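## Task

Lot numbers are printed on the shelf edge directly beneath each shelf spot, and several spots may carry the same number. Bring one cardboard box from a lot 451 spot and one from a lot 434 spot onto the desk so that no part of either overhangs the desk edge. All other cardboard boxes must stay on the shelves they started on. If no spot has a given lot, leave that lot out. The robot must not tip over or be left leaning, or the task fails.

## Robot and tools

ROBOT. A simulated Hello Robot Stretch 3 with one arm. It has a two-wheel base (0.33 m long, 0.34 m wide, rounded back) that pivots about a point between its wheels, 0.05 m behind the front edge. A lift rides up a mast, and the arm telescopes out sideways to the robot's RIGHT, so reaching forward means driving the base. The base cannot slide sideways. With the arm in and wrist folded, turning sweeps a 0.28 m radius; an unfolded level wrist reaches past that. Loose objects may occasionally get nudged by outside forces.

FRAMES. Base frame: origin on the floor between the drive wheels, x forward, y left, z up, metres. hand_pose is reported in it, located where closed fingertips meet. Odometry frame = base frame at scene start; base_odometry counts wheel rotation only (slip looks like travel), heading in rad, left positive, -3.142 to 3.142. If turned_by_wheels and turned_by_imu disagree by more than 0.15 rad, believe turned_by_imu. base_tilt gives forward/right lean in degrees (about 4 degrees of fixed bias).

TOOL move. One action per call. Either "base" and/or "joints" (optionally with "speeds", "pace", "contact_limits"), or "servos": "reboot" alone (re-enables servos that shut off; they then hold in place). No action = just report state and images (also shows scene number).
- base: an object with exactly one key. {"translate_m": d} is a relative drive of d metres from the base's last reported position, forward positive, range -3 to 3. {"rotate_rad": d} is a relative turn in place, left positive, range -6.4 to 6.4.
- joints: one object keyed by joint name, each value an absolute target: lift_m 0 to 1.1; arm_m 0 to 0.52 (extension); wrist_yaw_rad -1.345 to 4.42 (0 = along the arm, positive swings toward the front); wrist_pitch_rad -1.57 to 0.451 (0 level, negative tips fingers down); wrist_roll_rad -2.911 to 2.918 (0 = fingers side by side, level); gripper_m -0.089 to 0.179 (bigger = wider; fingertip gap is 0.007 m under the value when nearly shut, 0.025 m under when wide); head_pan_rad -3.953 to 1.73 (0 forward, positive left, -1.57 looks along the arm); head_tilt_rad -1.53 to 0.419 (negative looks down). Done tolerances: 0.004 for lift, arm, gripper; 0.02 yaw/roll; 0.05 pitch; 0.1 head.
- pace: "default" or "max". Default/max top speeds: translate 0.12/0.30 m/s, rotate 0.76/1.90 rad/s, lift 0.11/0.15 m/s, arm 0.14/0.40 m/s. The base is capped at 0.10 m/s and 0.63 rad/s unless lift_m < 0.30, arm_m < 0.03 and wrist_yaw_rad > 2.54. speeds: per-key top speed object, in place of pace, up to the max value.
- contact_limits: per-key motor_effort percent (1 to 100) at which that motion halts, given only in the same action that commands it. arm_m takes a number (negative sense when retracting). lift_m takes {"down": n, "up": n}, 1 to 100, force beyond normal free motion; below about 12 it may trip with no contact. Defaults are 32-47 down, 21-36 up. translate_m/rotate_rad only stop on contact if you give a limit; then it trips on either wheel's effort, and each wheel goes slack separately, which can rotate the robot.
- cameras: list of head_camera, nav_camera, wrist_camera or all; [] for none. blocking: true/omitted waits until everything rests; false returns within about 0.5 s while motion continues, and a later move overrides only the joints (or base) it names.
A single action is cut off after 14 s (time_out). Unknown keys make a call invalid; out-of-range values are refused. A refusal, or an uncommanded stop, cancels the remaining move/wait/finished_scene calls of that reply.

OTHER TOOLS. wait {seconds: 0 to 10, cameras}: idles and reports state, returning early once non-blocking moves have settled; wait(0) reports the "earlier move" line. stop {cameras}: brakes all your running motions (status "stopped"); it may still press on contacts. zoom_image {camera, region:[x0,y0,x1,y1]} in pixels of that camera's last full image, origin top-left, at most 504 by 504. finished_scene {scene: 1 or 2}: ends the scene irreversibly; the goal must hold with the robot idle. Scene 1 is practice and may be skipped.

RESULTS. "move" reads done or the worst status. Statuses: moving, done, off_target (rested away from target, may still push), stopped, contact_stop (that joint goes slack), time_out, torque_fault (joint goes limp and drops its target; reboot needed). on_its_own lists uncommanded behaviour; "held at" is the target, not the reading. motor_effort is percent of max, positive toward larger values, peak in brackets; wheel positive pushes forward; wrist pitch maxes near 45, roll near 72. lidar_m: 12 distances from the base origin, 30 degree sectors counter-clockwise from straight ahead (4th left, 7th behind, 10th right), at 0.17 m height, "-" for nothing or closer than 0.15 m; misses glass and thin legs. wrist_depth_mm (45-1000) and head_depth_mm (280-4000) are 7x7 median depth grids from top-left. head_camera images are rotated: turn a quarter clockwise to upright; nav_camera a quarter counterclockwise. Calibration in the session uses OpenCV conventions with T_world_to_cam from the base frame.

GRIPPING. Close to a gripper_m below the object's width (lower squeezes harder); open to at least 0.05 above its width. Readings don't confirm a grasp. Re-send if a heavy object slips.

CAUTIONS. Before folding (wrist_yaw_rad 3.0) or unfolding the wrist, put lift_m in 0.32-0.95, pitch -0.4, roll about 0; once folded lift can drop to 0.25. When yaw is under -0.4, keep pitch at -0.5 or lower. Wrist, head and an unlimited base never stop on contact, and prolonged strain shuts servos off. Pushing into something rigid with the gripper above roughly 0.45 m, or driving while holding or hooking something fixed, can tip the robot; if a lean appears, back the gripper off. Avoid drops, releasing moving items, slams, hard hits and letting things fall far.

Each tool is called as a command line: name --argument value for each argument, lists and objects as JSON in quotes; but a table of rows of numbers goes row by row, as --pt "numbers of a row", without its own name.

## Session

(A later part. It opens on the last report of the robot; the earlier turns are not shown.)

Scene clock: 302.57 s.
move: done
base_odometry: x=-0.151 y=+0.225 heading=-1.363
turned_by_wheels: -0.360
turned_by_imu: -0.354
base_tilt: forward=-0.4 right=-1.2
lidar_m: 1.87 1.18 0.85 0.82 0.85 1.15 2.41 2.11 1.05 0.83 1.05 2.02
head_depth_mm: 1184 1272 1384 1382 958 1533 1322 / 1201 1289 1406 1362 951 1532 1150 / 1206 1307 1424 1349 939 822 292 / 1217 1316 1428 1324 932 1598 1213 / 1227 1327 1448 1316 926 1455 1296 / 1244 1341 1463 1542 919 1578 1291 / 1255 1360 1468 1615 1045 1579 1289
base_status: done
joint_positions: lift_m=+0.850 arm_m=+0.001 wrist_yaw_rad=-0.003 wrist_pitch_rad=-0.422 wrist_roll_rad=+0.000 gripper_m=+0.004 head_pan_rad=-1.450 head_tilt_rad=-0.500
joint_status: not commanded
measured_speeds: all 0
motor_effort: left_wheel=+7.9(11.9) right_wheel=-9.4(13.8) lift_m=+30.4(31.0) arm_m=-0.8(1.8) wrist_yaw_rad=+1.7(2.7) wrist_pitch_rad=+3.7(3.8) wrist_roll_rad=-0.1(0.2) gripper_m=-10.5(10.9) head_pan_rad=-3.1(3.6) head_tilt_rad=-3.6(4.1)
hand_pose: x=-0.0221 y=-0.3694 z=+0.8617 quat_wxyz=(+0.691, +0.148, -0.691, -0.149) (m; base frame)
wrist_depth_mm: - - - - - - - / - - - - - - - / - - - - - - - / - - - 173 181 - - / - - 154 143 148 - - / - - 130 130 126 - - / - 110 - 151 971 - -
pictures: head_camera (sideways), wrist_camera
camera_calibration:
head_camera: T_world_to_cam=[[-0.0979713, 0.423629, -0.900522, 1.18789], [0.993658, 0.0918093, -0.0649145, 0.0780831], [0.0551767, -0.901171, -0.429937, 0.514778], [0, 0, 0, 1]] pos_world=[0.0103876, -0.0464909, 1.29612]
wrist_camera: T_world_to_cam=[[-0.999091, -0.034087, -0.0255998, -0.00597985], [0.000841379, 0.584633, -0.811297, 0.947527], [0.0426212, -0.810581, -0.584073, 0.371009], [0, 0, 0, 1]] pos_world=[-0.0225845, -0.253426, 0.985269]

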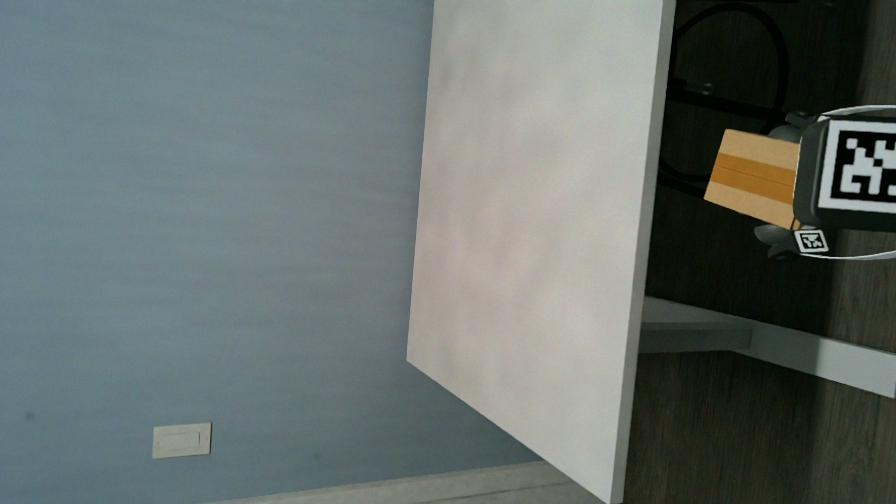

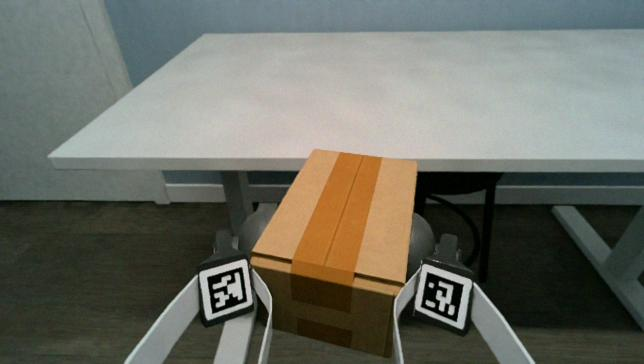

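move --joints '{"arm_m": 0.48}' --speeds '{"arm_m": 0.2}'

move --joints '{"lift_m": 0.755}'

move --joints '{"lift_m": 0.733}' --speeds '{"lift_m": 0.03}' --contact_limits '{"lift_m": {"down": 13}}' --cameras '["wrist_camera"]'

Scene clock: 316.07 s.
move: done
base_odometry: x=-0.151 y=+0.225 heading=-1.363
turned_by_wheels: +0.000
turned_by_imu: +0.000
base_tilt: forward=-0.4 right=-1.2
lidar_m: 1.87 1.18 0.86 0.82 0.85 1.15 2.41 2.10 1.05 0.83 1.05 2.02
head_depth_mm: 1186 1271 1394 1377 381 330 1291 / 1190 1284 1405 595 909 1520 1281 / 1208 1310 1411 723 899 1512 1308 / 1220 1313 1428 1328 934 1601 1309 / 1229 1327 1447 1317 924 1452 1294 / 1245 1340 1470 1550 918 1580 1290 / 1263 1365 1479 1619 1039 1578 1282
base_status: not commanded
joint_positions: lift_m=+0.850 arm_m=+0.480 wrist_yaw_rad=-0.003 wrist_pitch_rad=-0.423 wrist_roll_rad=+0.000 gripper_m=+0.004 head_pan_rad=-1.450 head_tilt_rad=-0.500
joint_status: all done
measured_speeds: all 0
motor_effort: left_wheel=+7.8(8.8) right_wheel=-9.3(10.7) lift_m=+30.0(30.8) arm_m=+12.8(15.0) wrist_yaw_rad=+2.6(3.3) wrist_pitch_rad=+3.7(3.8) wrist_roll_rad=+0.0(0.3) gripper_m=-10.7(10.9) head_pan_rad=-2.2(3.4) head_tilt_rad=-3.5(4.4)
hand_pose: x=-0.0221 y=-0.8488 z=+0.8616 quat_wxyz=(+0.691, +0.148, -0.691, -0.150) (m; base frame)
wrist_depth_mm: - - - - - - - / - - - - - - - / - - - - - - - / - - - 173 173 - - / - - 149 143 144 - - / - - 129 130 126 - - / - 101 - 146 133 106 -
pictures: none

Scene clock: 317.77 s.
move: done
base_odometry: x=-0.151 y=+0.225 heading=-1.363
turned_by_wheels: +0.000
turned_by_imu: +0.000
base_tilt: forward=-0.2 right=-1.2
lidar_m: 1.87 1.18 0.85 0.82 0.85 1.15 2.40 2.11 1.05 0.83 1.05 2.03
head_depth_mm: 1186 1271 1382 1381 955 417 343 / 1192 1290 1397 1357 626 1115 1289 / 1204 1304 1416 1348 668 1500 1308 / 1220 1322 1440 1332 930 1601 1306 / 1225 1337 1457 1313 925 1450 1299 / 1236 1338 1459 1543 919 1577 1293 / 1256 1361 1484 1626 1045 1574 1287
base_status: not commanded
joint_positions: lift_m=+0.755 arm_m=+0.480 wrist_yaw_rad=-0.003 wrist_pitch_rad=-0.423 wrist_roll_rad=+0.000 gripper_m=+0.004 head_pan_rad=-1.450 head_tilt_rad=-0.500
joint_status: all done
measured_speeds: all 0
motor_effort: left_wheel=+7.8(8.4) right_wheel=-9.7(10.4) lift_m=+23.3(29.2) arm_m=+9.9(12.9) wrist_yaw_rad=+1.4(3.1) wrist_pitch_rad=+3.7(3.8) wrist_roll_rad=+0.1(0.3) gripper_m=-10.3(11.0) head_pan_rad=-2.8(3.0) head_tilt_rad=-3.3(4.0)
hand_pose: x=-0.0221 y=-0.8488 z=+0.7666 quat_wxyz=(+0.691, +0.148, -0.691, -0.150) (m; base frame)
wrist_depth_mm: - - - - - - - / - - - - - - - / - - - - - - - / - - - 173 173 - - / - - 150 143 145 - - / - - 130 130 126 - - / - 101 - 145 133 106 -
pictures: none

Scene clock: 318.93 s.
move: done
base_odometry: x=-0.151 y=+0.225 heading=-1.363
turned_by_wheels: +0.000
turned_by_imu: +0.000
base_tilt: forward=-0.3 right=-1.2
lidar_m: 1.87 1.18 0.85 0.82 0.85 1.15 2.40 2.11 1.05 0.83 1.05 2.03
head_depth_mm: 1186 1273 1387 1379 957 474 357 / 1199 1286 1395 1358 642 1094 1252 / 1201 1305 1419 1341 678 1507 1310 / 1213 1312 1436 1335 930 1588 1305 / 1230 1331 1450 1315 931 1452 1303 / 1243 1344 1463 1541 919 1582 1285 / 1257 1358 1481 1626 1048 1566 1281
base_status: not commanded
joint_positions: lift_m=+0.733 arm_m=+0.480 wrist_yaw_rad=-0.003 wrist_pitch_rad=-0.400 wrist_roll_rad=+0.000 gripper_m=+0.004 head_pan_rad=-1.450 head_tilt_rad=-0.500
joint_status: all done
measured_speeds: all 0
motor_effort: left_wheel=+8.1(8.3) right_wheel=-9.5(10.7) lift_m=+20.9(26.7) arm_m=+7.4(9.9) wrist_yaw_rad=+2.2(2.6) wrist_pitch_rad=-0.3(3.9) wrist_roll_rad=-0.2(0.3) gripper_m=-9.9(10.7) head_pan_rad=-2.1(3.1) head_tilt_rad=-3.2(4.0)
contact_limits: lift_m down 13 (down: maximum 72; up: maximum 65)
hand_pose: x=-0.0221 y=-0.8515 z=+0.7496 quat_wxyz=(+0.693, +0.140, -0.693, -0.142) (m; base frame)
wrist_depth_mm: - - - - - - - / - - - - - - - / - - - - - - - / - - - 173 172 - - / - - 149 143 144 - - / - - 129 130 126 - - / - 101 - 145 133 106 -
pictures: wrist_camera
camera_calibration:
wrist_camera: T_world_to_cam=[[-0.999091, -0.0346954, -0.0247594, -0.0264353], [0.000744858, 0.566579, -0.824007, 1.13269], [0.0426174, -0.823276, -0.566039, -0.109593], [0, 0, 0, 1]] pos_world=[-0.0225844, -0.732898, 0.870652]

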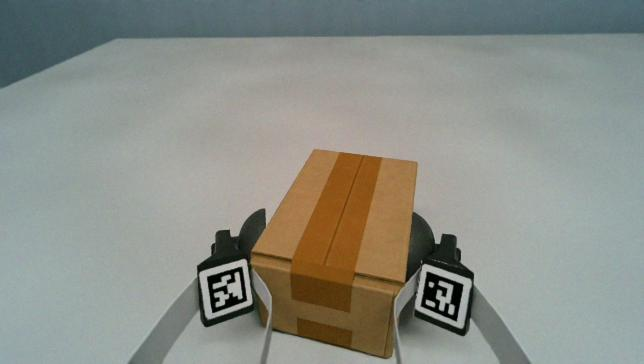

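move --joints '{"gripper_m": 0.179}'

move --joints '{"arm_m": 0.3}' --speeds '{"arm_m": 0.12}' --cameras '["wrist_camera"]'

move --joints '{"arm_m": 0.0, "gripper_m": 0.03, "lift_m": 0.78}' --pace "max"

move --joints '{"wrist_yaw_rad": 3.0, "wrist_pitch_rad": -0.4}' --pace "max"

Scene clock: 333.20 s.
move: done
base_odometry: x=-0.151 y=+0.225 heading=-1.363
turned_by_wheels: +0.000
turned_by_imu: +0.000
base_tilt: forward=-0.3 right=-1.2
lidar_m: 1.86 1.18 0.85 0.82 0.85 1.15 2.41 2.10 1.05 0.83 1.05 2.02
head_depth_mm: 1185 1276 1377 1370 952 474 357 / 1191 1286 1393 1367 641 1096 1249 / 1209 1299 1410 1338 678 1508 1307 / 1212 1316 1424 1327 919 1605 1303 / 1227 1325 1446 1317 925 1457 1295 / 1238 1346 1470 1540 921 1586 1293 / 1254 1364 1473 1617 1046 1556 1280
base_status: not commanded
joint_positions: lift_m=+0.733 arm_m=+0.480 wrist_yaw_rad=-0.003 wrist_pitch_rad=-0.412 wrist_roll_rad=+0.000 gripper_m=+0.179 head_pan_rad=-1.450 head_tilt_rad=-0.500
joint_status: all done
measured_speeds: all 0
motor_effort: left_wheel=+7.5(8.3) right_wheel=-8.6(10.3) lift_m=+30.9(31.6) arm_m=-0.3(3.8) wrist_yaw_rad=+0.2(2.7) wrist_pitch_rad=+1.8(2.0) wrist_roll_rad=-0.1(0.3) gripper_m=+0.4(84.8) head_pan_rad=-2.2(2.9) head_tilt_rad=-2.2(3.9)
contact_limits: lift_m down 13 (down: maximum 72; up: maximum 65)
hand_pose: x=-0.0221 y=-0.8501 z=+0.7470 quat_wxyz=(+0.692, +0.144, -0.692, -0.146) (m; base frame)
wrist_depth_mm: - - - - - - - / - - - - - - - / - - - - - - - / - - - 160 173 - - / - 142 - 138 142 - - / - 126 - 131 124 - - / - - - 146 - - 105
pictures: none

Scene clock: 335.83 s.
move: done
base_odometry: x=-0.151 y=+0.225 heading=-1.363
turned_by_wheels: +0.000
turned_by_imu: +0.000
base_tilt: forward=-0.5 right=-1.2
lidar_m: 1.87 1.18 0.85 0.82 0.85 1.15 2.41 2.11 1.05 0.83 1.05 2.02
head_depth_mm: 1185 1280 1382 1374 956 803 359 / 1196 1293 1410 1364 948 485 1257 / 1208 1307 1418 1347 928 514 1314 / 1218 1316 1435 1331 936 1550 1299 / 1236 1329 1440 1316 925 1448 1299 / 1240 1344 1472 1546 919 1577 1291 / 1259 1362 1476 1626 1046 1571 1289
base_status: not commanded
joint_positions: lift_m=+0.733 arm_m=+0.300 wrist_yaw_rad=-0.003 wrist_pitch_rad=-0.413 wrist_roll_rad=+0.000 gripper_m=+0.179 head_pan_rad=-1.450 head_tilt_rad=-0.500
joint_status: all done
measured_speeds: all 0
motor_effort: left_wheel=+7.5(8.0) right_wheel=-9.6(10.4) lift_m=+25.8(31.4) arm_m=-12.3(14.8) wrist_yaw_rad=+1.7(3.5) wrist_pitch_rad=+1.9(2.0) wrist_roll_rad=-0.1(0.3) gripper_m=+0.8(1.2) head_pan_rad=-2.0(2.6) head_tilt_rad=-3.8(3.8)
contact_limits: lift_m down 13 (down: maximum 72; up: maximum 65)
hand_pose: x=-0.0221 y=-0.6700 z=+0.7469 quat_wxyz=(+0.692, +0.144, -0.692, -0.146) (m; base frame)
wrist_depth_mm: - - - - - - - / - - - 290 - - - / - - - 290 - - - / - - - - - - - / - 143 - - - - - / - 140 979 990 - - - / 866 879 891 915 898 883 105
pictures: wrist_camera
camera_calibration:
wrist_camera: T_world_to_cam=[[-0.999091, -0.034338, -0.0252606, -0.0195894], [0.000842033, 0.576561, -0.817054, 1.02912], [0.0426203, -0.816332, -0.576008, 0.0503608], [0, 0, 0, 1]] pos_world=[-0.0225845, -0.552914, 0.869362]

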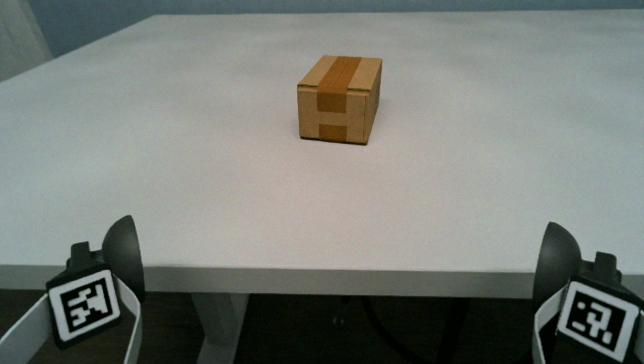

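Scene clock: 337.87 s.
move: done
base_odometry: x=-0.151 y=+0.225 heading=-1.363
turned_by_wheels: +0.000
turned_by_imu: +0.000
base_tilt: forward=-0.3 right=-1.2
lidar_m: 1.87 1.18 0.85 0.82 0.85 1.15 2.41 2.11 1.05 0.83 1.05 2.02
head_depth_mm: 1184 1275 1386 1383 960 1525 1320 / 1201 1281 1406 1360 949 1520 1284 / 1199 1303 1426 1349 926 1502 1314 / 1216 1312 1423 1339 932 1598 1300 / 1231 1331 1441 1314 924 1454 1291 / 1241 1347 1466 1546 916 1578 1291 / 1255 1358 1483 1623 1046 1575 1280
base_status: not commanded
joint_positions: lift_m=+0.780 arm_m=+0.001 wrist_yaw_rad=-0.003 wrist_pitch_rad=-0.414 wrist_roll_rad=+0.000 gripper_m=+0.030 head_pan_rad=-1.450 head_tilt_rad=-0.500
joint_status: all done
measured_speeds: all 0
motor_effort: left_wheel=+7.4(8.2) right_wheel=-8.8(10.0) lift_m=+30.3(33.2) arm_m=-11.4(15.2) wrist_yaw_rad=+1.0(3.1) wrist_pitch_rad=+2.1(2.3) wrist_roll_rad=+0.0(0.5) gripper_m=+0.0(84.0) head_pan_rad=-1.5(2.2) head_tilt_rad=-2.6(3.9)
hand_pose: x=-0.0221 y=-0.3704 z=+0.7935 quat_wxyz=(+0.692, +0.145, -0.692, -0.147) (m; base frame)
wrist_depth_mm: - - - - - - - / - - - 561 - - - / - - - - - - - / - - - - - - - / - - - - - - - / - - 127 147 130 - - / 972 - 892 966 916 952 966
pictures: none

Scene clock: 339.70 s.
move: done
base_odometry: x=-0.151 y=+0.225 heading=-1.363
turned_by_wheels: +0.000
turned_by_imu: +0.000
base_tilt: forward=+0.0 right=-1.2
lidar_m: 1.87 1.18 0.85 0.82 0.85 1.15 2.41 2.11 1.05 0.83 1.05 2.03
head_depth_mm: 1185 1276 1386 1380 956 1525 1333 / 1193 1284 1395 1368 947 1517 1282 / 1202 1303 1413 1354 928 1518 1304 / 1220 1313 1436 1334 931 1601 1306 / 1230 1325 1444 1314 927 1449 1295 / 1243 1341 1474 1551 916 1579 1293 / 1253 1359 1480 1632 1044 1567 1285
base_status: not commanded
joint_positions: lift_m=+0.780 arm_m=+0.001 wrist_yaw_rad=+2.997 wrist_pitch_rad=-0.414 wrist_roll_rad=+0.000 gripper_m=+0.030 head_pan_rad=-1.450 head_tilt_rad=-0.500
joint_status: all done
measured_speeds: all 0
motor_effort: left_wheel=+7.7(7.9) right_wheel=-9.0(10.0) lift_m=+29.7(30.6) arm_m=-4.5(11.5) wrist_yaw_rad=+2.4(7.4) wrist_pitch_rad=+2.2(4.5) wrist_roll_rad=-0.1(0.3) gripper_m=+0.3(1.0) head_pan_rad=-1.9(2.2) head_tilt_rad=-2.8(3.7)
hand_pose: x=+0.0112 y=+0.0770 z=+0.7935 quat_wxyz=(+0.195, +0.700, +0.095, +0.680) (m; base frame)
wrist_depth_mm: - 137 - - - 846 - / - 147 - - - - - / - 162 170 - - - - / - 182 221 - - - - / - - 206 - - - - / - - 130 146 130 - - / 958 - 262 948 921 957 949
pictures: none

move --joints '{"lift_m": 0.28, "head_pan_rad": 0.0, "head_tilt_rad": -0.3}' --pace "max"

move --base '{"translate_m": -1.8}' --pace "max"

move --base '{"rotate_rad": 1.597}' --pace "max" --cameras '["nav_camera"]'

Scene clock: 361.17 s.
move: done
base_odometry: x=-0.151 y=+0.225 heading=-1.363
turned_by_wheels: +0.000
turned_by_imu: +0.000
base_tilt: forward=-0.3 right=-1.2
lidar_m: 1.86 1.18 0.85 0.82 0.85 1.15 2.40 2.10 1.05 0.83 1.05 2.03
head_depth_mm: 2010 2122 2226 2309 2281 2053 1562 / 1980 2091 2209 2320 2428 2008 1559 / 1979 2062 2195 2314 2431 2014 1542 / 1959 2046 2173 1967 2123 2002 1537 / 1977 2099 2209 2287 2394 2006 1526 / 1974 2056 2191 2285 2372 1975 1513 / 1970 2052 2164 2228 2230 1971 1524
base_status: not commanded
joint_positions: lift_m=+0.280 arm_m=+0.001 wrist_yaw_rad=+2.997 wrist_pitch_rad=-0.415 wrist_roll_rad=+0.000 gripper_m=+0.030 head_pan_rad=+0.000 head_tilt_rad=-0.300
joint_status: all done
measured_speeds: all 0
motor_effort: left_wheel=+7.4(7.9) right_wheel=-9.4(10.0) lift_m=+25.8(26.5) arm_m=+12.5(13.8) wrist_yaw_rad=+1.6(3.6) wrist_pitch_rad=+2.2(2.3) wrist_roll_rad=+0.0(0.3) gripper_m=+0.4(0.9) head_pan_rad=-2.7(5.3) head_tilt_rad=+5.7(8.2)
hand_pose: x=+0.0112 y=+0.0769 z=+0.2934 quat_wxyz=(+0.196, +0.700, +0.095, +0.680) (m; base frame)
wrist_depth_mm: - 137 - - - 838 - / - 148 - - - - - / 845 162 823 852 897 875 881 / 731 186 659 710 701 703 707 / 606 579 205 571 588 586 581 / 509 510 130 148 130 494 495 / 432 281 258 268 412 433 434
pictures: none

Scene clock: 368.60 s.
move: done
base_odometry: x=-0.523 y=+1.986 heading=-1.362
turned_by_wheels: +0.000
turned_by_imu: -0.001
base_tilt: forward=-0.5 right=-1.2
lidar_m: 3.24 1.15 0.89 2.26 0.90 0.65 0.63 0.65 0.88 1.49 1.30 1.78
head_depth_mm: 3041 3685 3862 3606 2800 2039 1563 / 3070 3648 3850 - 2945 2031 1554 / 3081 3641 3920 - 2925 2030 1561 / 3127 3639 3859 - 2873 2006 1548 / 3129 3699 3902 - 2856 2009 1531 / 3198 3673 3565 3659 2809 1975 1527 / 3204 2443 2478 2511 2480 1971 1521
base_status: done
joint_positions: lift_m=+0.280 arm_m=+0.001 wrist_yaw_rad=+2.997 wrist_pitch_rad=-0.415 wrist_roll_rad=+0.000 gripper_m=+0.030 head_pan_rad=+0.000 head_tilt_rad=-0.299
joint_status: not commanded
measured_speeds: all 0
motor_effort: left_wheel=+0.2(14.0) right_wheel=-10.6(15.1) lift_m=+27.7(30.9) arm_m=+8.9(13.3) wrist_yaw_rad=+2.1(3.5) wrist_pitch_rad=+2.2(2.4) wrist_roll_rad=-0.2(0.3) gripper_m=-0.1(1.0) head_pan_rad=-2.8(3.6) head_tilt_rad=-0.8(5.6)
hand_pose: x=+0.0111 y=+0.0769 z=+0.2934 quat_wxyz=(+0.195, +0.700, +0.096, +0.680) (m; base frame)
wrist_depth_mm: - 137 - - - - - / - 148 - - - - - / 866 162 861 894 918 893 867 / 734 186 660 704 715 705 686 / 595 573 205 562 590 581 573 / 515 508 130 149 130 496 493 / 432 281 258 270 414 434 429
pictures: none

Scene clock: 370.73 s.
move: done
base_odometry: x=-0.523 y=+1.986 heading=+0.234
turned_by_wheels: +1.597
turned_by_imu: +1.565
base_tilt: forward=-0.5 right=-1.2
lidar_m: 2.26 0.89 0.65 0.62 0.64 0.88 1.49 1.30 1.63 3.19 1.14 0.89
head_depth_mm: 1945 1071 1051 1030 1022 1007 994 / 1975 2060 2169 2261 2379 1863 1400 / 1960 2064 2130 2251 2396 2025 1535 / 1960 2057 2157 2254 2393 2008 1533 / 1952 2049 2114 2259 2379 1983 1542 / 1952 2051 2133 2223 2368 1997 1520 / 1887 1907 1910 1946 1997 1882 1529
base_status: done
joint_positions: lift_m=+0.280 arm_m=+0.001 wrist_yaw_rad=+2.997 wrist_pitch_rad=-0.415 wrist_roll_rad=+0.000 gripper_m=+0.030 head_pan_rad=+0.000 head_tilt_rad=-0.299
joint_status: not commanded
measured_speeds: all 0
motor_effort: left_wheel=-5.3(14.8) right_wheel=+6.4(15.0) lift_m=+29.4(31.0) arm_m=-2.5(9.5) wrist_yaw_rad=+2.2(3.0) wrist_pitch_rad=+2.3(2.4) wrist_roll_rad=+0.2(0.3) gripper_m=+0.4(0.9) head_pan_rad=-2.7(3.5) head_tilt_rad=-3.0(3.1)
hand_pose: x=+0.0111 y=+0.0769 z=+0.2934 quat_wxyz=(+0.195, +0.700, +0.096, +0.680) (m; base frame)
wrist_depth_mm: 557 137 598 616 628 629 - / 615 147 632 - - - - / - 161 171 - - - 792 / 698 183 220 714 710 694 696 / 603 576 206 568 587 578 578 / 510 506 130 149 130 493 494 / 434 281 258 270 412 435 429
pictures: nav_camera (sideways)
camera_calibration:
nav_camera: T_world_to_cam=[[0.269194, 0.0170339, 0.962935, -1.21194], [0.014312, -0.999804, 0.0136851, 0.0322261], [0.96298, 0.0100976, -0.269385, 0.298006], [0, 0, 0, 1]] pos_world=[0.0388114, 0.0498547, 1.24685]

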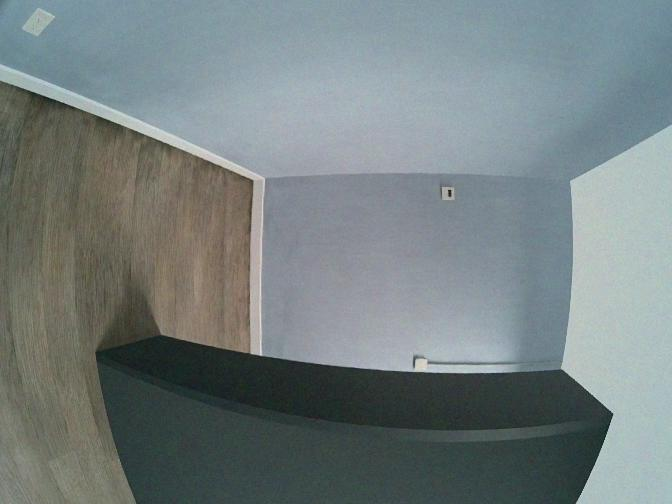

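move --base '{"translate_m": 1.83}' --pace "max"

move --base '{"rotate_rad": -1.597}' --joints '{"head_pan_rad": -1.57, "head_tilt_rad": -0.45}' --pace "max" --cameras '["nav_camera"]'

Scene clock: 391.40 s.
move: done
base_odometry: x=+1.257 y=+2.411 heading=+0.234
turned_by_wheels: +0.000
turned_by_imu: +0.002
base_tilt: forward=-0.3 right=-1.2
lidar_m: 0.44 0.46 0.63 0.64 0.66 0.90 2.45 0.68 1.38 1.77 0.64 0.46
head_depth_mm: 355 371 390 411 434 459 487 / 354 371 389 409 433 458 487 / 353 369 388 409 431 458 485 / 353 369 388 407 430 456 484 / 351 368 386 406 429 454 481 / 351 367 385 405 428 453 480 / 350 366 384 404 427 450 478
base_status: done
joint_positions: lift_m=+0.280 arm_m=+0.001 wrist_yaw_rad=+2.997 wrist_pitch_rad=-0.415 wrist_roll_rad=+0.000 gripper_m=+0.030 head_pan_rad=+0.000 head_tilt_rad=-0.301
joint_status: not commanded
measured_speeds: all 0
motor_effort: left_wheel=-0.6(13.1) right_wheel=+9.4(14.6) lift_m=+24.0(26.9) arm_m=-10.6(13.4) wrist_yaw_rad=+1.9(3.0) wrist_pitch_rad=+2.2(2.4) wrist_roll_rad=+0.2(0.4) gripper_m=+0.2(0.9) head_pan_rad=-2.8(3.7) head_tilt_rad=+3.0(3.9)
hand_pose: x=+0.0110 y=+0.0769 z=+0.2934 quat_wxyz=(+0.195, +0.700, +0.096, +0.680) (m; base frame)
wrist_depth_mm: 575 137 614 622 631 644 478 / 621 148 157 - - 716 485 / - 161 169 - - 753 491 / 711 183 218 726 705 675 507 / 599 581 206 570 577 585 514 / 512 508 130 148 130 494 478 / 434 280 257 269 414 431 429
pictures: none

Scene clock: 393.57 s.
move: done
base_odometry: x=+1.257 y=+2.411 heading=-1.363
turned_by_wheels: -1.597
turned_by_imu: -1.567
base_tilt: forward=-0.2 right=-1.3
lidar_m: 1.81 0.64 0.46 0.45 0.46 0.63 0.63 0.66 0.89 2.36 0.68 1.38
head_depth_mm: 1702 1675 1653 1619 1603 1548 1373 / 2469 2404 2353 2295 2077 1712 1371 / 2798 2969 3170 3097 2249 1677 1363 / 2793 2977 3192 3308 2246 1687 1353 / 2749 2938 3168 3239 2211 1669 1347 / 2744 2924 3199 3229 2199 1654 1335 / 2736 2935 3065 2985 2081 1538 1268
base_status: done
joint_positions: lift_m=+0.280 arm_m=+0.001 wrist_yaw_rad=+2.997 wrist_pitch_rad=-0.415 wrist_roll_rad=+0.000 gripper_m=+0.030 head_pan_rad=-1.577 head_tilt_rad=-0.450
joint_status: all done
measured_speeds: all 0
motor_effort: left_wheel=+4.9(15.4) right_wheel=-6.9(15.3) lift_m=+25.2(25.2) arm_m=-12.6(13.3) wrist_yaw_rad=+1.8(2.8) wrist_pitch_rad=+2.3(2.3) wrist_roll_rad=-0.2(0.3) gripper_m=+0.8(0.9) head_pan_rad=+2.8(5.3) head_tilt_rad=-3.4(7.5)
hand_pose: x=+0.0110 y=+0.0769 z=+0.2934 quat_wxyz=(+0.195, +0.700, +0.096, +0.680) (m; base frame)
wrist_depth_mm: 414 137 438 454 467 479 486 / 458 147 477 496 506 519 528 / 490 162 507 530 538 - - / 528 186 187 - - - 645 / 559 560 203 160 588 576 572 / 513 510 130 148 130 494 492 / 433 281 258 270 415 432 433
pictures: nav_camera (sideways)
camera_calibration:
nav_camera: T_world_to_cam=[[0.0144193, -0.411347, 0.911365, -1.14306], [-0.999887, -0.00986467, 0.0113674, 0.0414517], [0.00431436, -0.911426, -0.411442, 0.488641], [0, 0, 0, 1]] pos_world=[0.0558209, -0.0244236, 1.24232]

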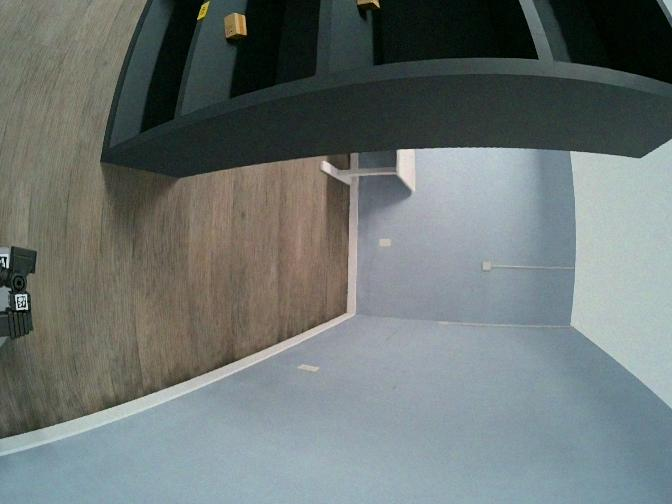

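move --base '{"translate_m": 0.98}' --pace "max" --cameras '["head_camera"]'

move --joints '{"head_pan_rad": -0.85, "head_tilt_rad": -0.45}' --pace "max" --cameras '["head_camera", "nav_camera"]'

Scene clock: 406.53 s.
move: done
base_odometry: x=+1.459 y=+1.452 heading=-1.363
turned_by_wheels: +0.000
turned_by_imu: +0.001
base_tilt: forward=-0.3 right=-1.2
lidar_m: 1.85 0.66 0.48 0.46 0.47 0.64 1.61 0.79 0.78 1.00 0.62 1.34
head_depth_mm: 575 891 959 832 647 1017 837 / 588 887 963 771 638 1011 833 / 599 886 954 757 1139 1003 827 / 615 886 952 804 1138 996 826 / 634 882 953 797 1130 991 820 / 650 879 952 784 1124 985 817 / 672 856 868 771 788 915 810
base_status: done
joint_positions: lift_m=+0.280 arm_m=+0.001 wrist_yaw_rad=+2.997 wrist_pitch_rad=-0.415 wrist_roll_rad=+0.000 gripper_m=+0.030 head_pan_rad=-1.570 head_tilt_rad=-0.450
joint_status: not commanded
measured_speeds: all 0
motor_effort: left_wheel=+5.5(11.8) right_wheel=+1.7(14.5) lift_m=+26.7(27.1) arm_m=-8.3(11.1) wrist_yaw_rad=+2.8(3.0) wrist_pitch_rad=+2.3(2.4) wrist_roll_rad=+0.0(0.3) gripper_m=+0.2(1.1) head_pan_rad=+3.3(4.1) head_tilt_rad=-2.4(4.0)
hand_pose: x=+0.0110 y=+0.0769 z=+0.2934 quat_wxyz=(+0.195, +0.700, +0.096, +0.680) (m; base frame)
wrist_depth_mm: 423 137 452 458 479 492 505 / 464 147 486 504 520 530 539 / 501 162 519 541 - - - / 544 181 188 - - - 644 / 582 556 204 554 585 581 576 / 511 505 130 148 130 496 493 / 432 281 257 270 412 433 427
pictures: head_camera (sideways)
camera_calibration:
head_camera: T_world_to_cam=[[-0.0466201, 0.386922, -0.920933, 1.21417], [0.997505, -0.0309007, -0.063479, 0.0761498], [-0.0530189, -0.921595, -0.384516, 0.456367], [0, 0, 0, 1]] pos_world=[0.00484088, -0.0468496, 1.29848]

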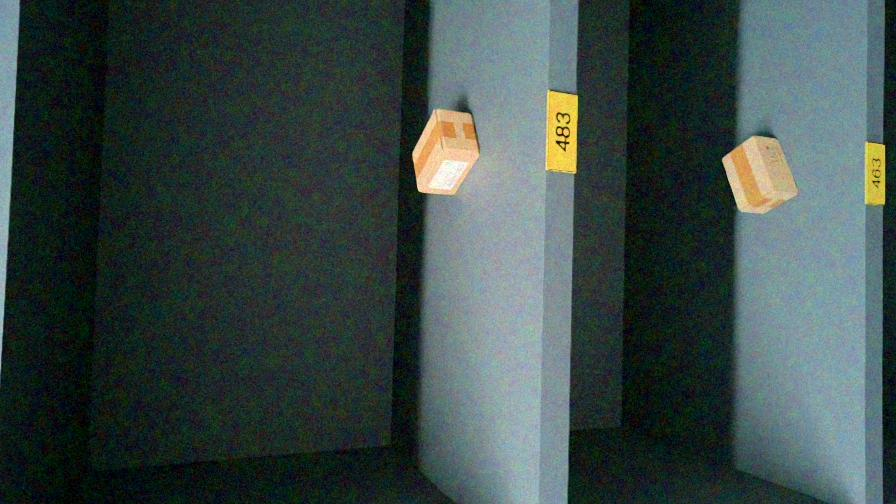

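Scene clock: 407.37 s.
move: done
base_odometry: x=+1.459 y=+1.452 heading=-1.363
turned_by_wheels: +0.000
turned_by_imu: +0.000
base_tilt: forward=-0.3 right=-1.1
lidar_m: 1.85 0.66 0.48 0.46 0.47 0.64 1.60 0.79 0.78 1.00 0.62 1.34
head_depth_mm: 486 543 623 713 648 980 811 / 517 545 572 621 670 802 811 / 562 1083 1131 673 727 779 854 / 722 1184 1239 866 1316 999 1243 / 902 1309 1350 994 1256 1102 1267 / 963 1321 1342 1481 1296 1506 1309 / 1093 1207 1243 1354 1400 1531 1334
base_status: not commanded
joint_positions: lift_m=+0.280 arm_m=+0.001 wrist_yaw_rad=+2.997 wrist_pitch_rad=-0.415 wrist_roll_rad=+0.000 gripper_m=+0.030 head_pan_rad=-0.827 head_tilt_rad=-0.450
joint_status: all done
measured_speeds: all 0
motor_effort: left_wheel=+6.2(6.4) right_wheel=+0.4(1.2) lift_m=+26.5(27.0) arm_m=-8.2(8.4) wrist_yaw_rad=+1.9(3.0) wrist_pitch_rad=+2.3(2.4) wrist_roll_rad=+0.0(0.4) gripper_m=+0.9(0.9) head_pan_rad=-1.1(6.4) head_tilt_rad=-2.7(4.5)
hand_pose: x=+0.0110 y=+0.0769 z=+0.2934 quat_wxyz=(+0.195, +0.700, +0.096, +0.680) (m; base frame)
wrist_depth_mm: 427 137 450 463 475 491 510 / 464 148 487 503 522 527 545 / 501 162 514 530 - - - / 539 182 187 - - - 644 / 578 558 205 554 582 582 576 / 510 507 130 149 130 499 493 / 436 280 257 270 415 432 431
pictures: head_camera (sideways), nav_camera (sideways)
camera_calibration:
head_camera: T_world_to_cam=[[-0.296077, 0.253382, -0.920943, 1.21572], [0.75547, 0.652102, -0.063463, 0.077589], [0.584469, -0.714535, -0.384495, 0.452418], [0, 0, 0, 1]] pos_world=[0.0369055, -0.0353692, 1.29848]
nav_camera: T_world_to_cam=[[0.290997, -0.291067, 0.911373, -1.14476], [-0.724725, -0.688945, 0.0113717, 0.0398079], [0.624576, -0.663804, -0.411424, 0.484823], [0, 0, 0, 1]] pos_world=[0.0591624, 0.0160517, 1.24232]

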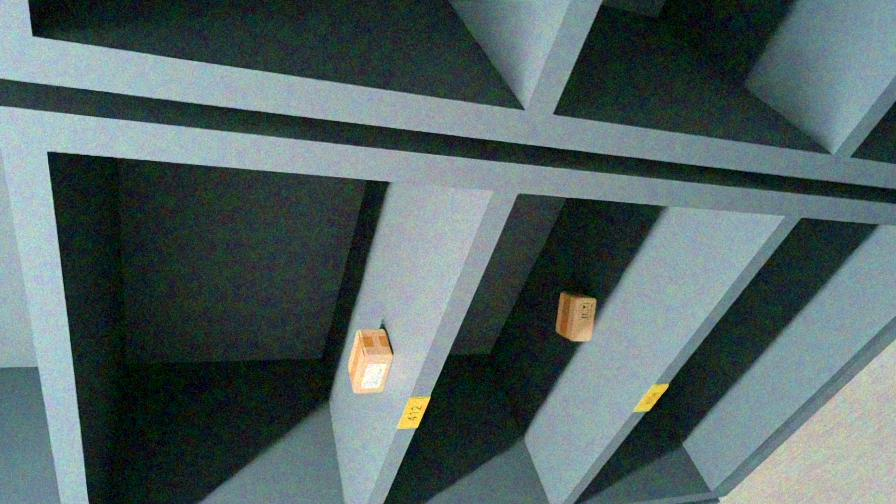

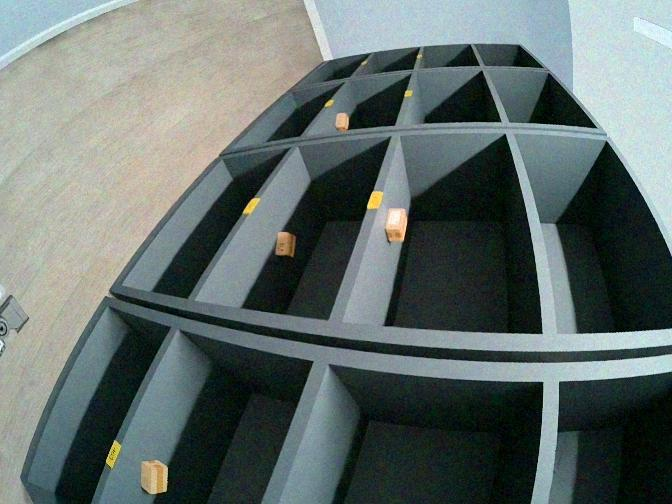

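zoom_image --camera "head_camera" --region '[610, 360, 690, 430]'

move --base '{"translate_m": 1.3}' --joints '{"head_pan_rad": -1.1}' --pace "max" --cameras '["head_camera", "nav_camera"]'

Scaled by 6.300 from the camera's 896x504 image, which has a finer 1280x720 frame.

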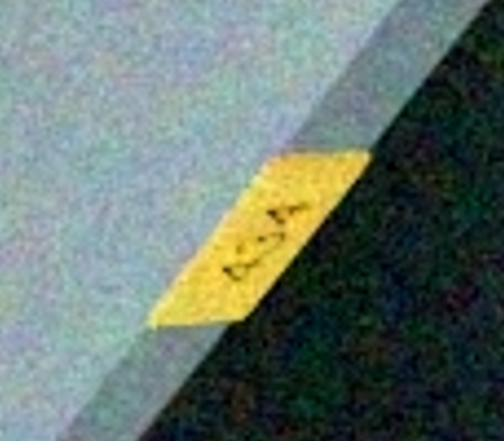

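Scene clock: 418.13 s.
move: done
base_odometry: x=+1.728 y=+0.180 heading=-1.362
turned_by_wheels: +0.000
turned_by_imu: +0.001
base_tilt: forward=-0.4 right=-1.2
lidar_m: 1.84 0.68 0.49 0.47 0.49 0.66 1.78 1.05 1.03 0.54 1.02 1.01
head_depth_mm: 576 843 897 832 579 595 657 / 589 879 939 823 638 1004 809 / 601 924 990 816 1138 1003 807 / 615 974 1044 800 1191 997 849 / 633 1023 1097 793 1251 961 1170 / 649 1086 1164 788 1302 987 1230 / 672 1063 1109 838 1217 1012 1257
base_status: done
joint_positions: lift_m=+0.280 arm_m=+0.001 wrist_yaw_rad=+2.998 wrist_pitch_rad=-0.415 wrist_roll_rad=+0.000 gripper_m=+0.030 head_pan_rad=-1.100 head_tilt_rad=-0.450
joint_status: all done
measured_speeds: all 0
motor_effort: left_wheel=+5.0(13.5) right_wheel=+2.4(14.4) lift_m=+28.6(29.7) arm_m=-2.1(6.7) wrist_yaw_rad=+2.5(3.1) wrist_pitch_rad=+2.2(2.4) wrist_roll_rad=-0.1(0.3) gripper_m=+0.2(1.0) head_pan_rad=+3.3(4.3) head_tilt_rad=-1.1(2.4)
hand_pose: x=+0.0110 y=+0.0769 z=+0.2934 quat_wxyz=(+0.195, +0.700, +0.096, +0.680) (m; base frame)
wrist_depth_mm: 434 137 463 477 489 504 519 / 476 147 501 513 529 539 - / 521 162 195 - - - - / - 179 187 - - 652 673 / 581 559 204 567 579 576 573 / 512 507 130 148 130 496 495 / 434 280 258 269 414 433 431
pictures: head_camera (sideways), nav_camera (sideways)
camera_calibration:
head_camera: T_world_to_cam=[[-0.21676, 0.323848, -0.920944, 1.21523], [0.903322, 0.424247, -0.0634266, 0.0767216], [0.370167, -0.845657, -0.384499, 0.453736], [0, 0, 0, 1]] pos_world=[0.0261498, -0.0423927, 1.29848]
nav_camera: T_world_to_cam=[[0.201733, -0.358766, 0.911367, -1.14418], [-0.883673, -0.467966, 0.0113851, 0.0407929], [0.422405, -0.807648, -0.411436, 0.486137], [0, 0, 0, 1]] pos_world=[0.0615203, 0.00122431, 1.24232]

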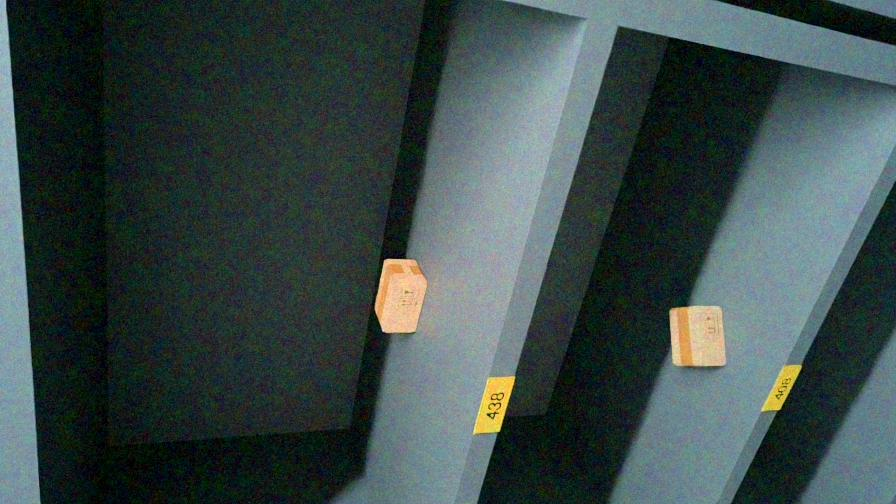

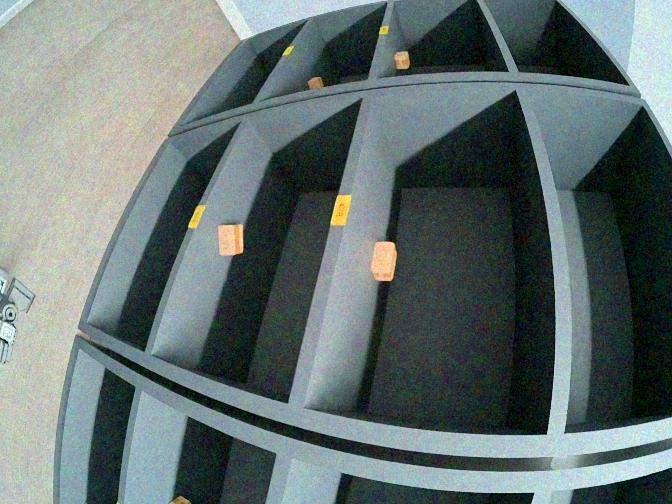

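move --joints '{"head_pan_rad": -2.05, "head_tilt_rad": -0.5}' --pace "max" --cameras '["head_camera"]'

zoom_image --camera "head_camera" --region '[500, 0, 892, 250]'

move --joints '{"head_pan_rad": -0.75, "head_tilt_rad": -0.5}' --pace "max" --cameras '["head_camera"]'

zoom_image --camera "head_camera" --region '[350, 250, 750, 504]'

Scene clock: 430.57 s.
move: done
base_odometry: x=+1.728 y=+0.180 heading=-1.362
turned_by_wheels: +0.000
turned_by_imu: +0.000
base_tilt: forward=-0.5 right=-1.2
lidar_m: 1.84 0.68 0.49 0.47 0.49 0.66 1.78 1.06 1.03 0.54 1.02 1.01
head_depth_mm: 816 1054 1083 1098 1179 1268 1297 / 843 1145 1189 900 1258 1069 1262 / 869 1082 1155 775 1242 989 1233 / 900 1015 1079 760 1238 949 1231 / 873 953 1020 710 1186 942 1162 / 832 905 963 704 1121 942 832 / 800 860 912 695 591 665 746
base_status: not commanded
joint_positions: lift_m=+0.280 arm_m=+0.001 wrist_yaw_rad=+2.998 wrist_pitch_rad=-0.415 wrist_roll_rad=+0.000 gripper_m=+0.030 head_pan_rad=-2.073 head_tilt_rad=-0.499
joint_status: all done
measured_speeds: all 0
motor_effort: left_wheel=+5.7(5.7) right_wheel=+2.5(3.2) lift_m=+30.4(30.5) arm_m=-0.4(1.2) wrist_yaw_rad=+1.7(3.1) wrist_pitch_rad=+2.3(2.4) wrist_roll_rad=+0.2(0.3) gripper_m=+0.3(0.7) head_pan_rad=+1.3(3.8) head_tilt_rad=-4.5(7.4)
hand_pose: x=+0.0110 y=+0.0769 z=+0.2934 quat_wxyz=(+0.195, +0.700, +0.096, +0.680) (m; base frame)
wrist_depth_mm: 437 137 461 476 490 498 511 / 475 147 498 514 530 533 - / 520 161 194 - - - - / - 179 187 - - 644 659 / 582 563 205 574 571 581 571 / 512 507 130 148 130 497 498 / 435 281 257 269 415 432 432
pictures: head_camera (sideways)
camera_calibration:
head_camera: T_world_to_cam=[[0.16687, 0.400327, -0.901051, 1.18693], [0.860728, -0.504908, -0.0649227, 0.0788719], [-0.480938, -0.764726, -0.428827, 0.516555], [0, 0, 0, 1]] pos_world=[-0.0175196, -0.0403144, 1.29612]

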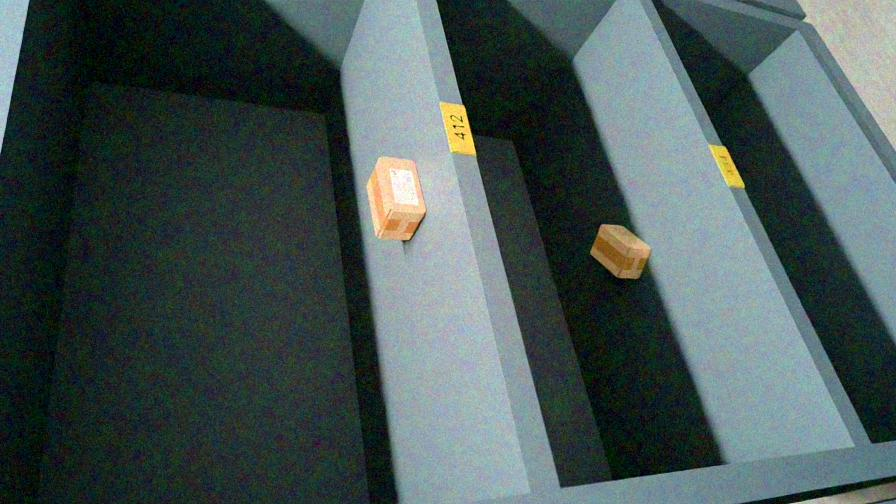

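Scaled by 1.286 from the camera's 896x504 image, which has a finer 1280x720 frame.

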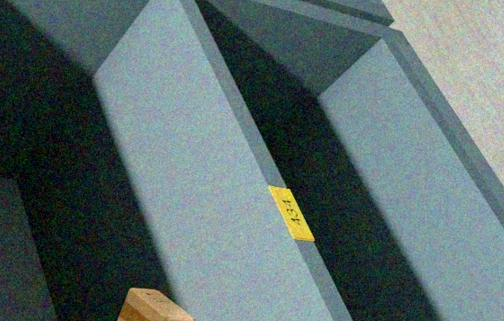

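Scene clock: 431.53 s.
move: done
base_odometry: x=+1.728 y=+0.180 heading=-1.362
turned_by_wheels: +0.000
turned_by_imu: +0.000
base_tilt: forward=-0.3 right=-1.2
lidar_m: 1.84 0.68 0.49 0.47 0.49 0.66 1.78 1.06 1.03 0.54 1.02 1.01
head_depth_mm: 832 973 1012 740 1129 964 785 / 856 1062 1097 731 1218 949 850 / 885 1125 1172 823 1239 952 1205 / 915 1027 1091 1211 1224 1052 1235 / 856 939 1010 1111 1177 1361 1270 / 837 911 1007 1137 1330 1477 1288 / 1506 1694 1695 1793 1898 1570 1284
base_status: not commanded
joint_positions: lift_m=+0.280 arm_m=+0.001 wrist_yaw_rad=+2.998 wrist_pitch_rad=-0.415 wrist_roll_rad=+0.000 gripper_m=+0.030 head_pan_rad=-0.722 head_tilt_rad=-0.500
joint_status: all done
measured_speeds: all 0
motor_effort: left_wheel=+4.9(5.7) right_wheel=+2.7(3.3) lift_m=+30.0(30.5) arm_m=+0.5(0.6) wrist_yaw_rad=+1.6(2.8) wrist_pitch_rad=+2.2(2.3) wrist_roll_rad=+0.0(0.4) gripper_m=+0.2(0.9) head_pan_rad=-1.1(5.7) head_tilt_rad=-4.8(6.3)
hand_pose: x=+0.0110 y=+0.0769 z=+0.2934 quat_wxyz=(+0.195, +0.700, +0.096, +0.680) (m; base frame)
wrist_depth_mm: 440 137 459 473 492 502 518 / 482 148 502 516 529 537 - / 519 162 195 - - - - / - 178 187 - - 654 662 / 578 562 204 570 580 576 573 / 511 510 130 148 130 493 495 / 435 281 258 269 415 432 433
pictures: head_camera (sideways)
camera_calibration:
head_camera: T_world_to_cam=[[-0.354816, 0.25085, -0.900655, 1.1896], [0.680681, 0.729698, -0.0649207, 0.0799631], [0.640921, -0.636093, -0.429657, 0.510873], [0, 0, 0, 1]] pos_world=[0.040232, -0.0317989, 1.29612]

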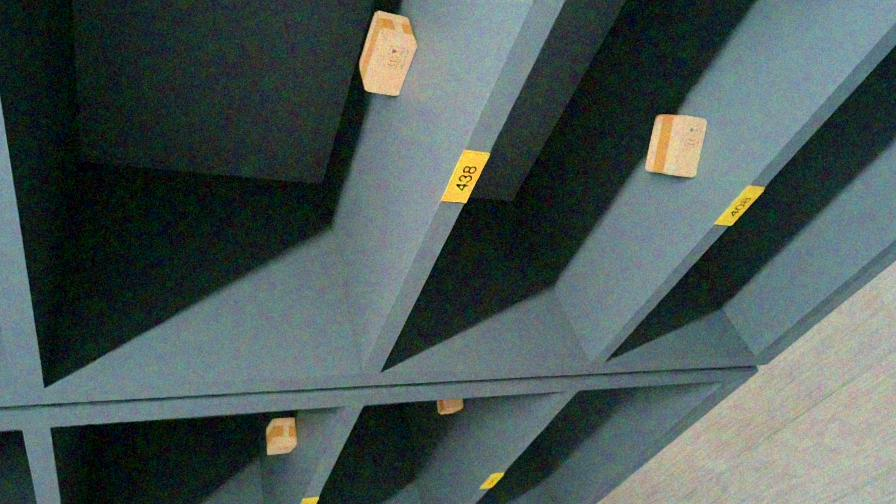

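Scaled by 1.260 from the camera's 896x504 image, which has a finer 1280x720 frame.

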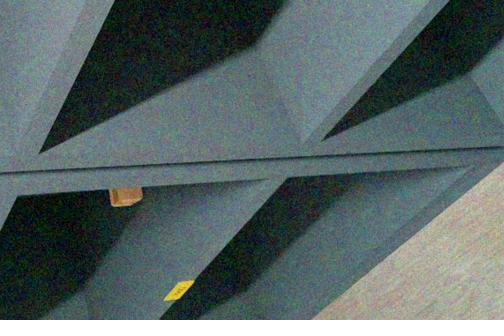

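move --base '{"translate_m": -0.38}' --joints '{"lift_m": 0.62, "head_pan_rad": -1.6, "head_tilt_rad": -0.5}' --cameras '["head_camera"]'

move --joints '{"wrist_yaw_rad": 0.0, "wrist_pitch_rad": -0.42, "gripper_m": 0.179}' --cameras '["wrist_camera", "head_camera"]'

Scene clock: 483.20 s.
move: done
base_odometry: x=+1.650 y=+0.552 heading=-1.362
turned_by_wheels: +0.000
turned_by_imu: +0.000
base_tilt: forward=-0.5 right=-1.2
lidar_m: 1.89 0.67 0.49 0.47 0.48 0.65 1.76 0.77 0.76 0.99 0.62 1.35
head_depth_mm: 824 893 974 738 1156 966 853 / 818 887 970 732 1154 961 848 / 815 883 961 659 1147 952 842 / 809 875 949 671 1132 941 839 / 809 869 940 706 1124 942 834 / 806 868 936 697 1118 934 828 / 800 863 918 691 983 923 825
base_status: done
joint_positions: lift_m=+0.620 arm_m=+0.001 wrist_yaw_rad=+2.998 wrist_pitch_rad=-0.415 wrist_roll_rad=+0.000 gripper_m=+0.030 head_pan_rad=-1.600 head_tilt_rad=-0.500
joint_status: all done
measured_speeds: all 0
motor_effort: left_wheel=-1.6(10.2) right_wheel=-10.6(13.6) lift_m=+29.3(34.9) arm_m=+5.3(5.6) wrist_yaw_rad=+1.1(3.6) wrist_pitch_rad=+2.2(2.4) wrist_roll_rad=+0.0(0.3) gripper_m=+0.4(1.2) head_pan_rad=+3.4(5.3) head_tilt_rad=-3.3(6.2)
hand_pose: x=+0.0110 y=+0.0769 z=+0.6334 quat_wxyz=(+0.195, +0.700, +0.096, +0.680) (m; base frame)
wrist_depth_mm: 433 137 461 474 490 498 517 / 478 147 489 513 528 538 541 / 510 162 522 550 - - - / - 178 187 - - - - / - - 203 148 153 - - / - - 130 145 127 847 850 / 771 - 260 796 751 771 775
pictures: head_camera (sideways)
camera_calibration:
head_camera: T_world_to_cam=[[-0.0335822, 0.433836, -0.900366, 1.18729], [0.996226, -0.0576172, -0.0649201, 0.0780707], [-0.0800412, -0.899148, -0.430263, 0.516075], [0, 0, 0, 1]] pos_world=[0.00340323, -0.0465639, 1.29611]

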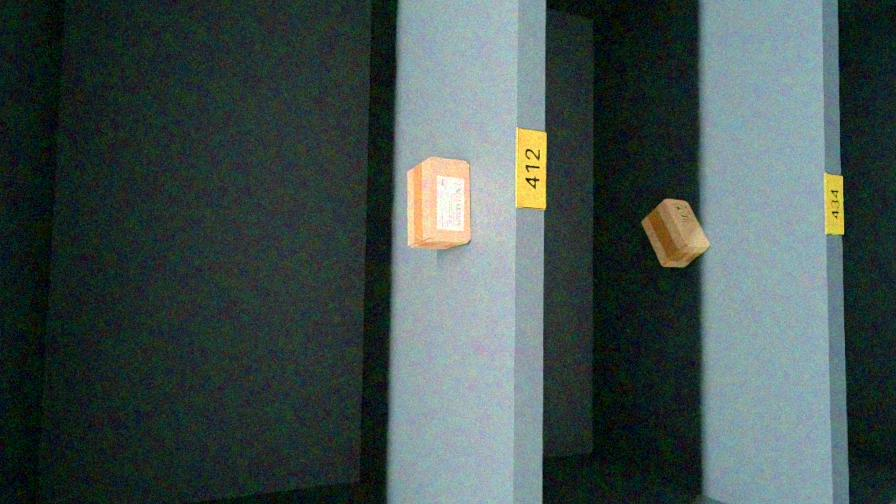

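Scene clock: 485.70 s.
move: done
base_odometry: x=+1.650 y=+0.552 heading=-1.362
turned_by_wheels: +0.000
turned_by_imu: +0.000
base_tilt: forward=-0.4 right=-1.2
lidar_m: 1.88 0.67 0.49 0.47 0.48 0.65 1.76 0.77 0.76 0.99 0.62 1.35
head_depth_mm: 821 892 974 736 1157 966 852 / 820 886 971 728 1149 961 850 / 815 883 959 661 1145 952 842 / 813 877 950 670 1135 940 837 / 808 875 936 707 1125 942 833 / 804 868 930 697 1114 936 830 / 802 865 917 690 981 924 826
base_status: not commanded
joint_positions: lift_m=+0.620 arm_m=+0.001 wrist_yaw_rad=+0.003 wrist_pitch_rad=-0.432 wrist_roll_rad=+0.000 gripper_m=+0.179 head_pan_rad=-1.600 head_tilt_rad=-0.500
joint_status: all done
measured_speeds: all 0
motor_effort: left_wheel=-1.3(1.9) right_wheel=-11.0(11.5) lift_m=+25.4(29.3) arm_m=+6.7(7.4) wrist_yaw_rad=-2.4(6.1) wrist_pitch_rad=+1.7(4.7) wrist_roll_rad=+0.1(0.3) gripper_m=+1.0(83.3) head_pan_rad=+3.3(4.1) head_tilt_rad=-2.8(3.7)
hand_pose: x=-0.0208 y=-0.3682 z=+0.6296 quat_wxyz=(+0.691, +0.153, -0.690, -0.151) (m; base frame)
wrist_depth_mm: 415 507 - - - - 674 / 413 502 - - 511 - 533 / 414 474 470 463 460 458 450 / 384 386 378 378 365 365 364 / 423 143 - - - - - / - 139 - - - - - / - 614 - - - - 105
pictures: head_camera (sideways), wrist_camera
camera_calibration:
head_camera: T_world_to_cam=[[-0.0335822, 0.433836, -0.900366, 1.18729], [0.996226, -0.0576172, -0.0649201, 0.0780707], [-0.0800412, -0.899148, -0.430263, 0.516075], [0, 0, 0, 1]] pos_world=[0.00340323, -0.0465639, 1.29611]
wrist_camera: T_world_to_cam=[[-0.998878, -0.0395867, -0.02599, -0.0123934], [-0.00250059, 0.592147, -0.805826, 0.757832], [0.0472899, -0.804857, -0.591582, 0.243277], [0, 0, 0, 1]] pos_world=[-0.021989, -0.253436, 0.754277]

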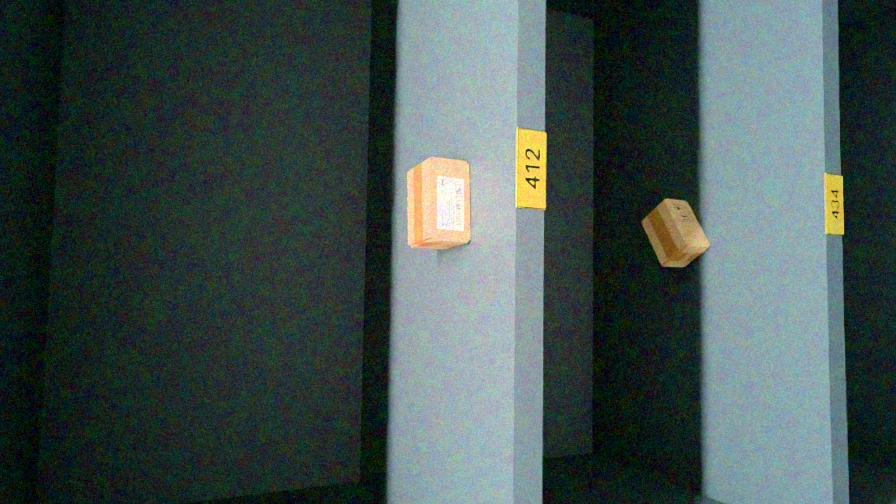

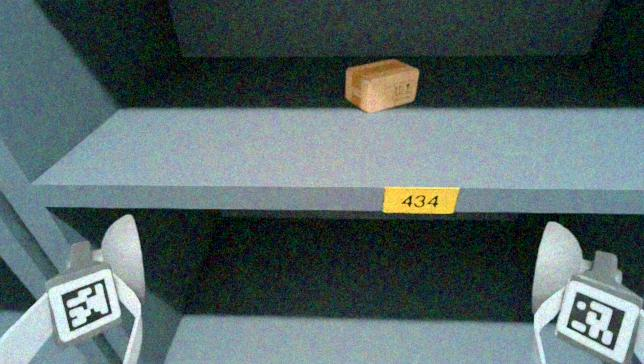

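zoom_image --camera "wrist_camera" --region '[322, 40, 442, 130]'

Scaled by 4.200.

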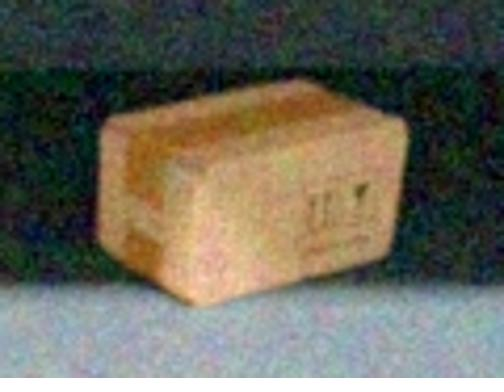

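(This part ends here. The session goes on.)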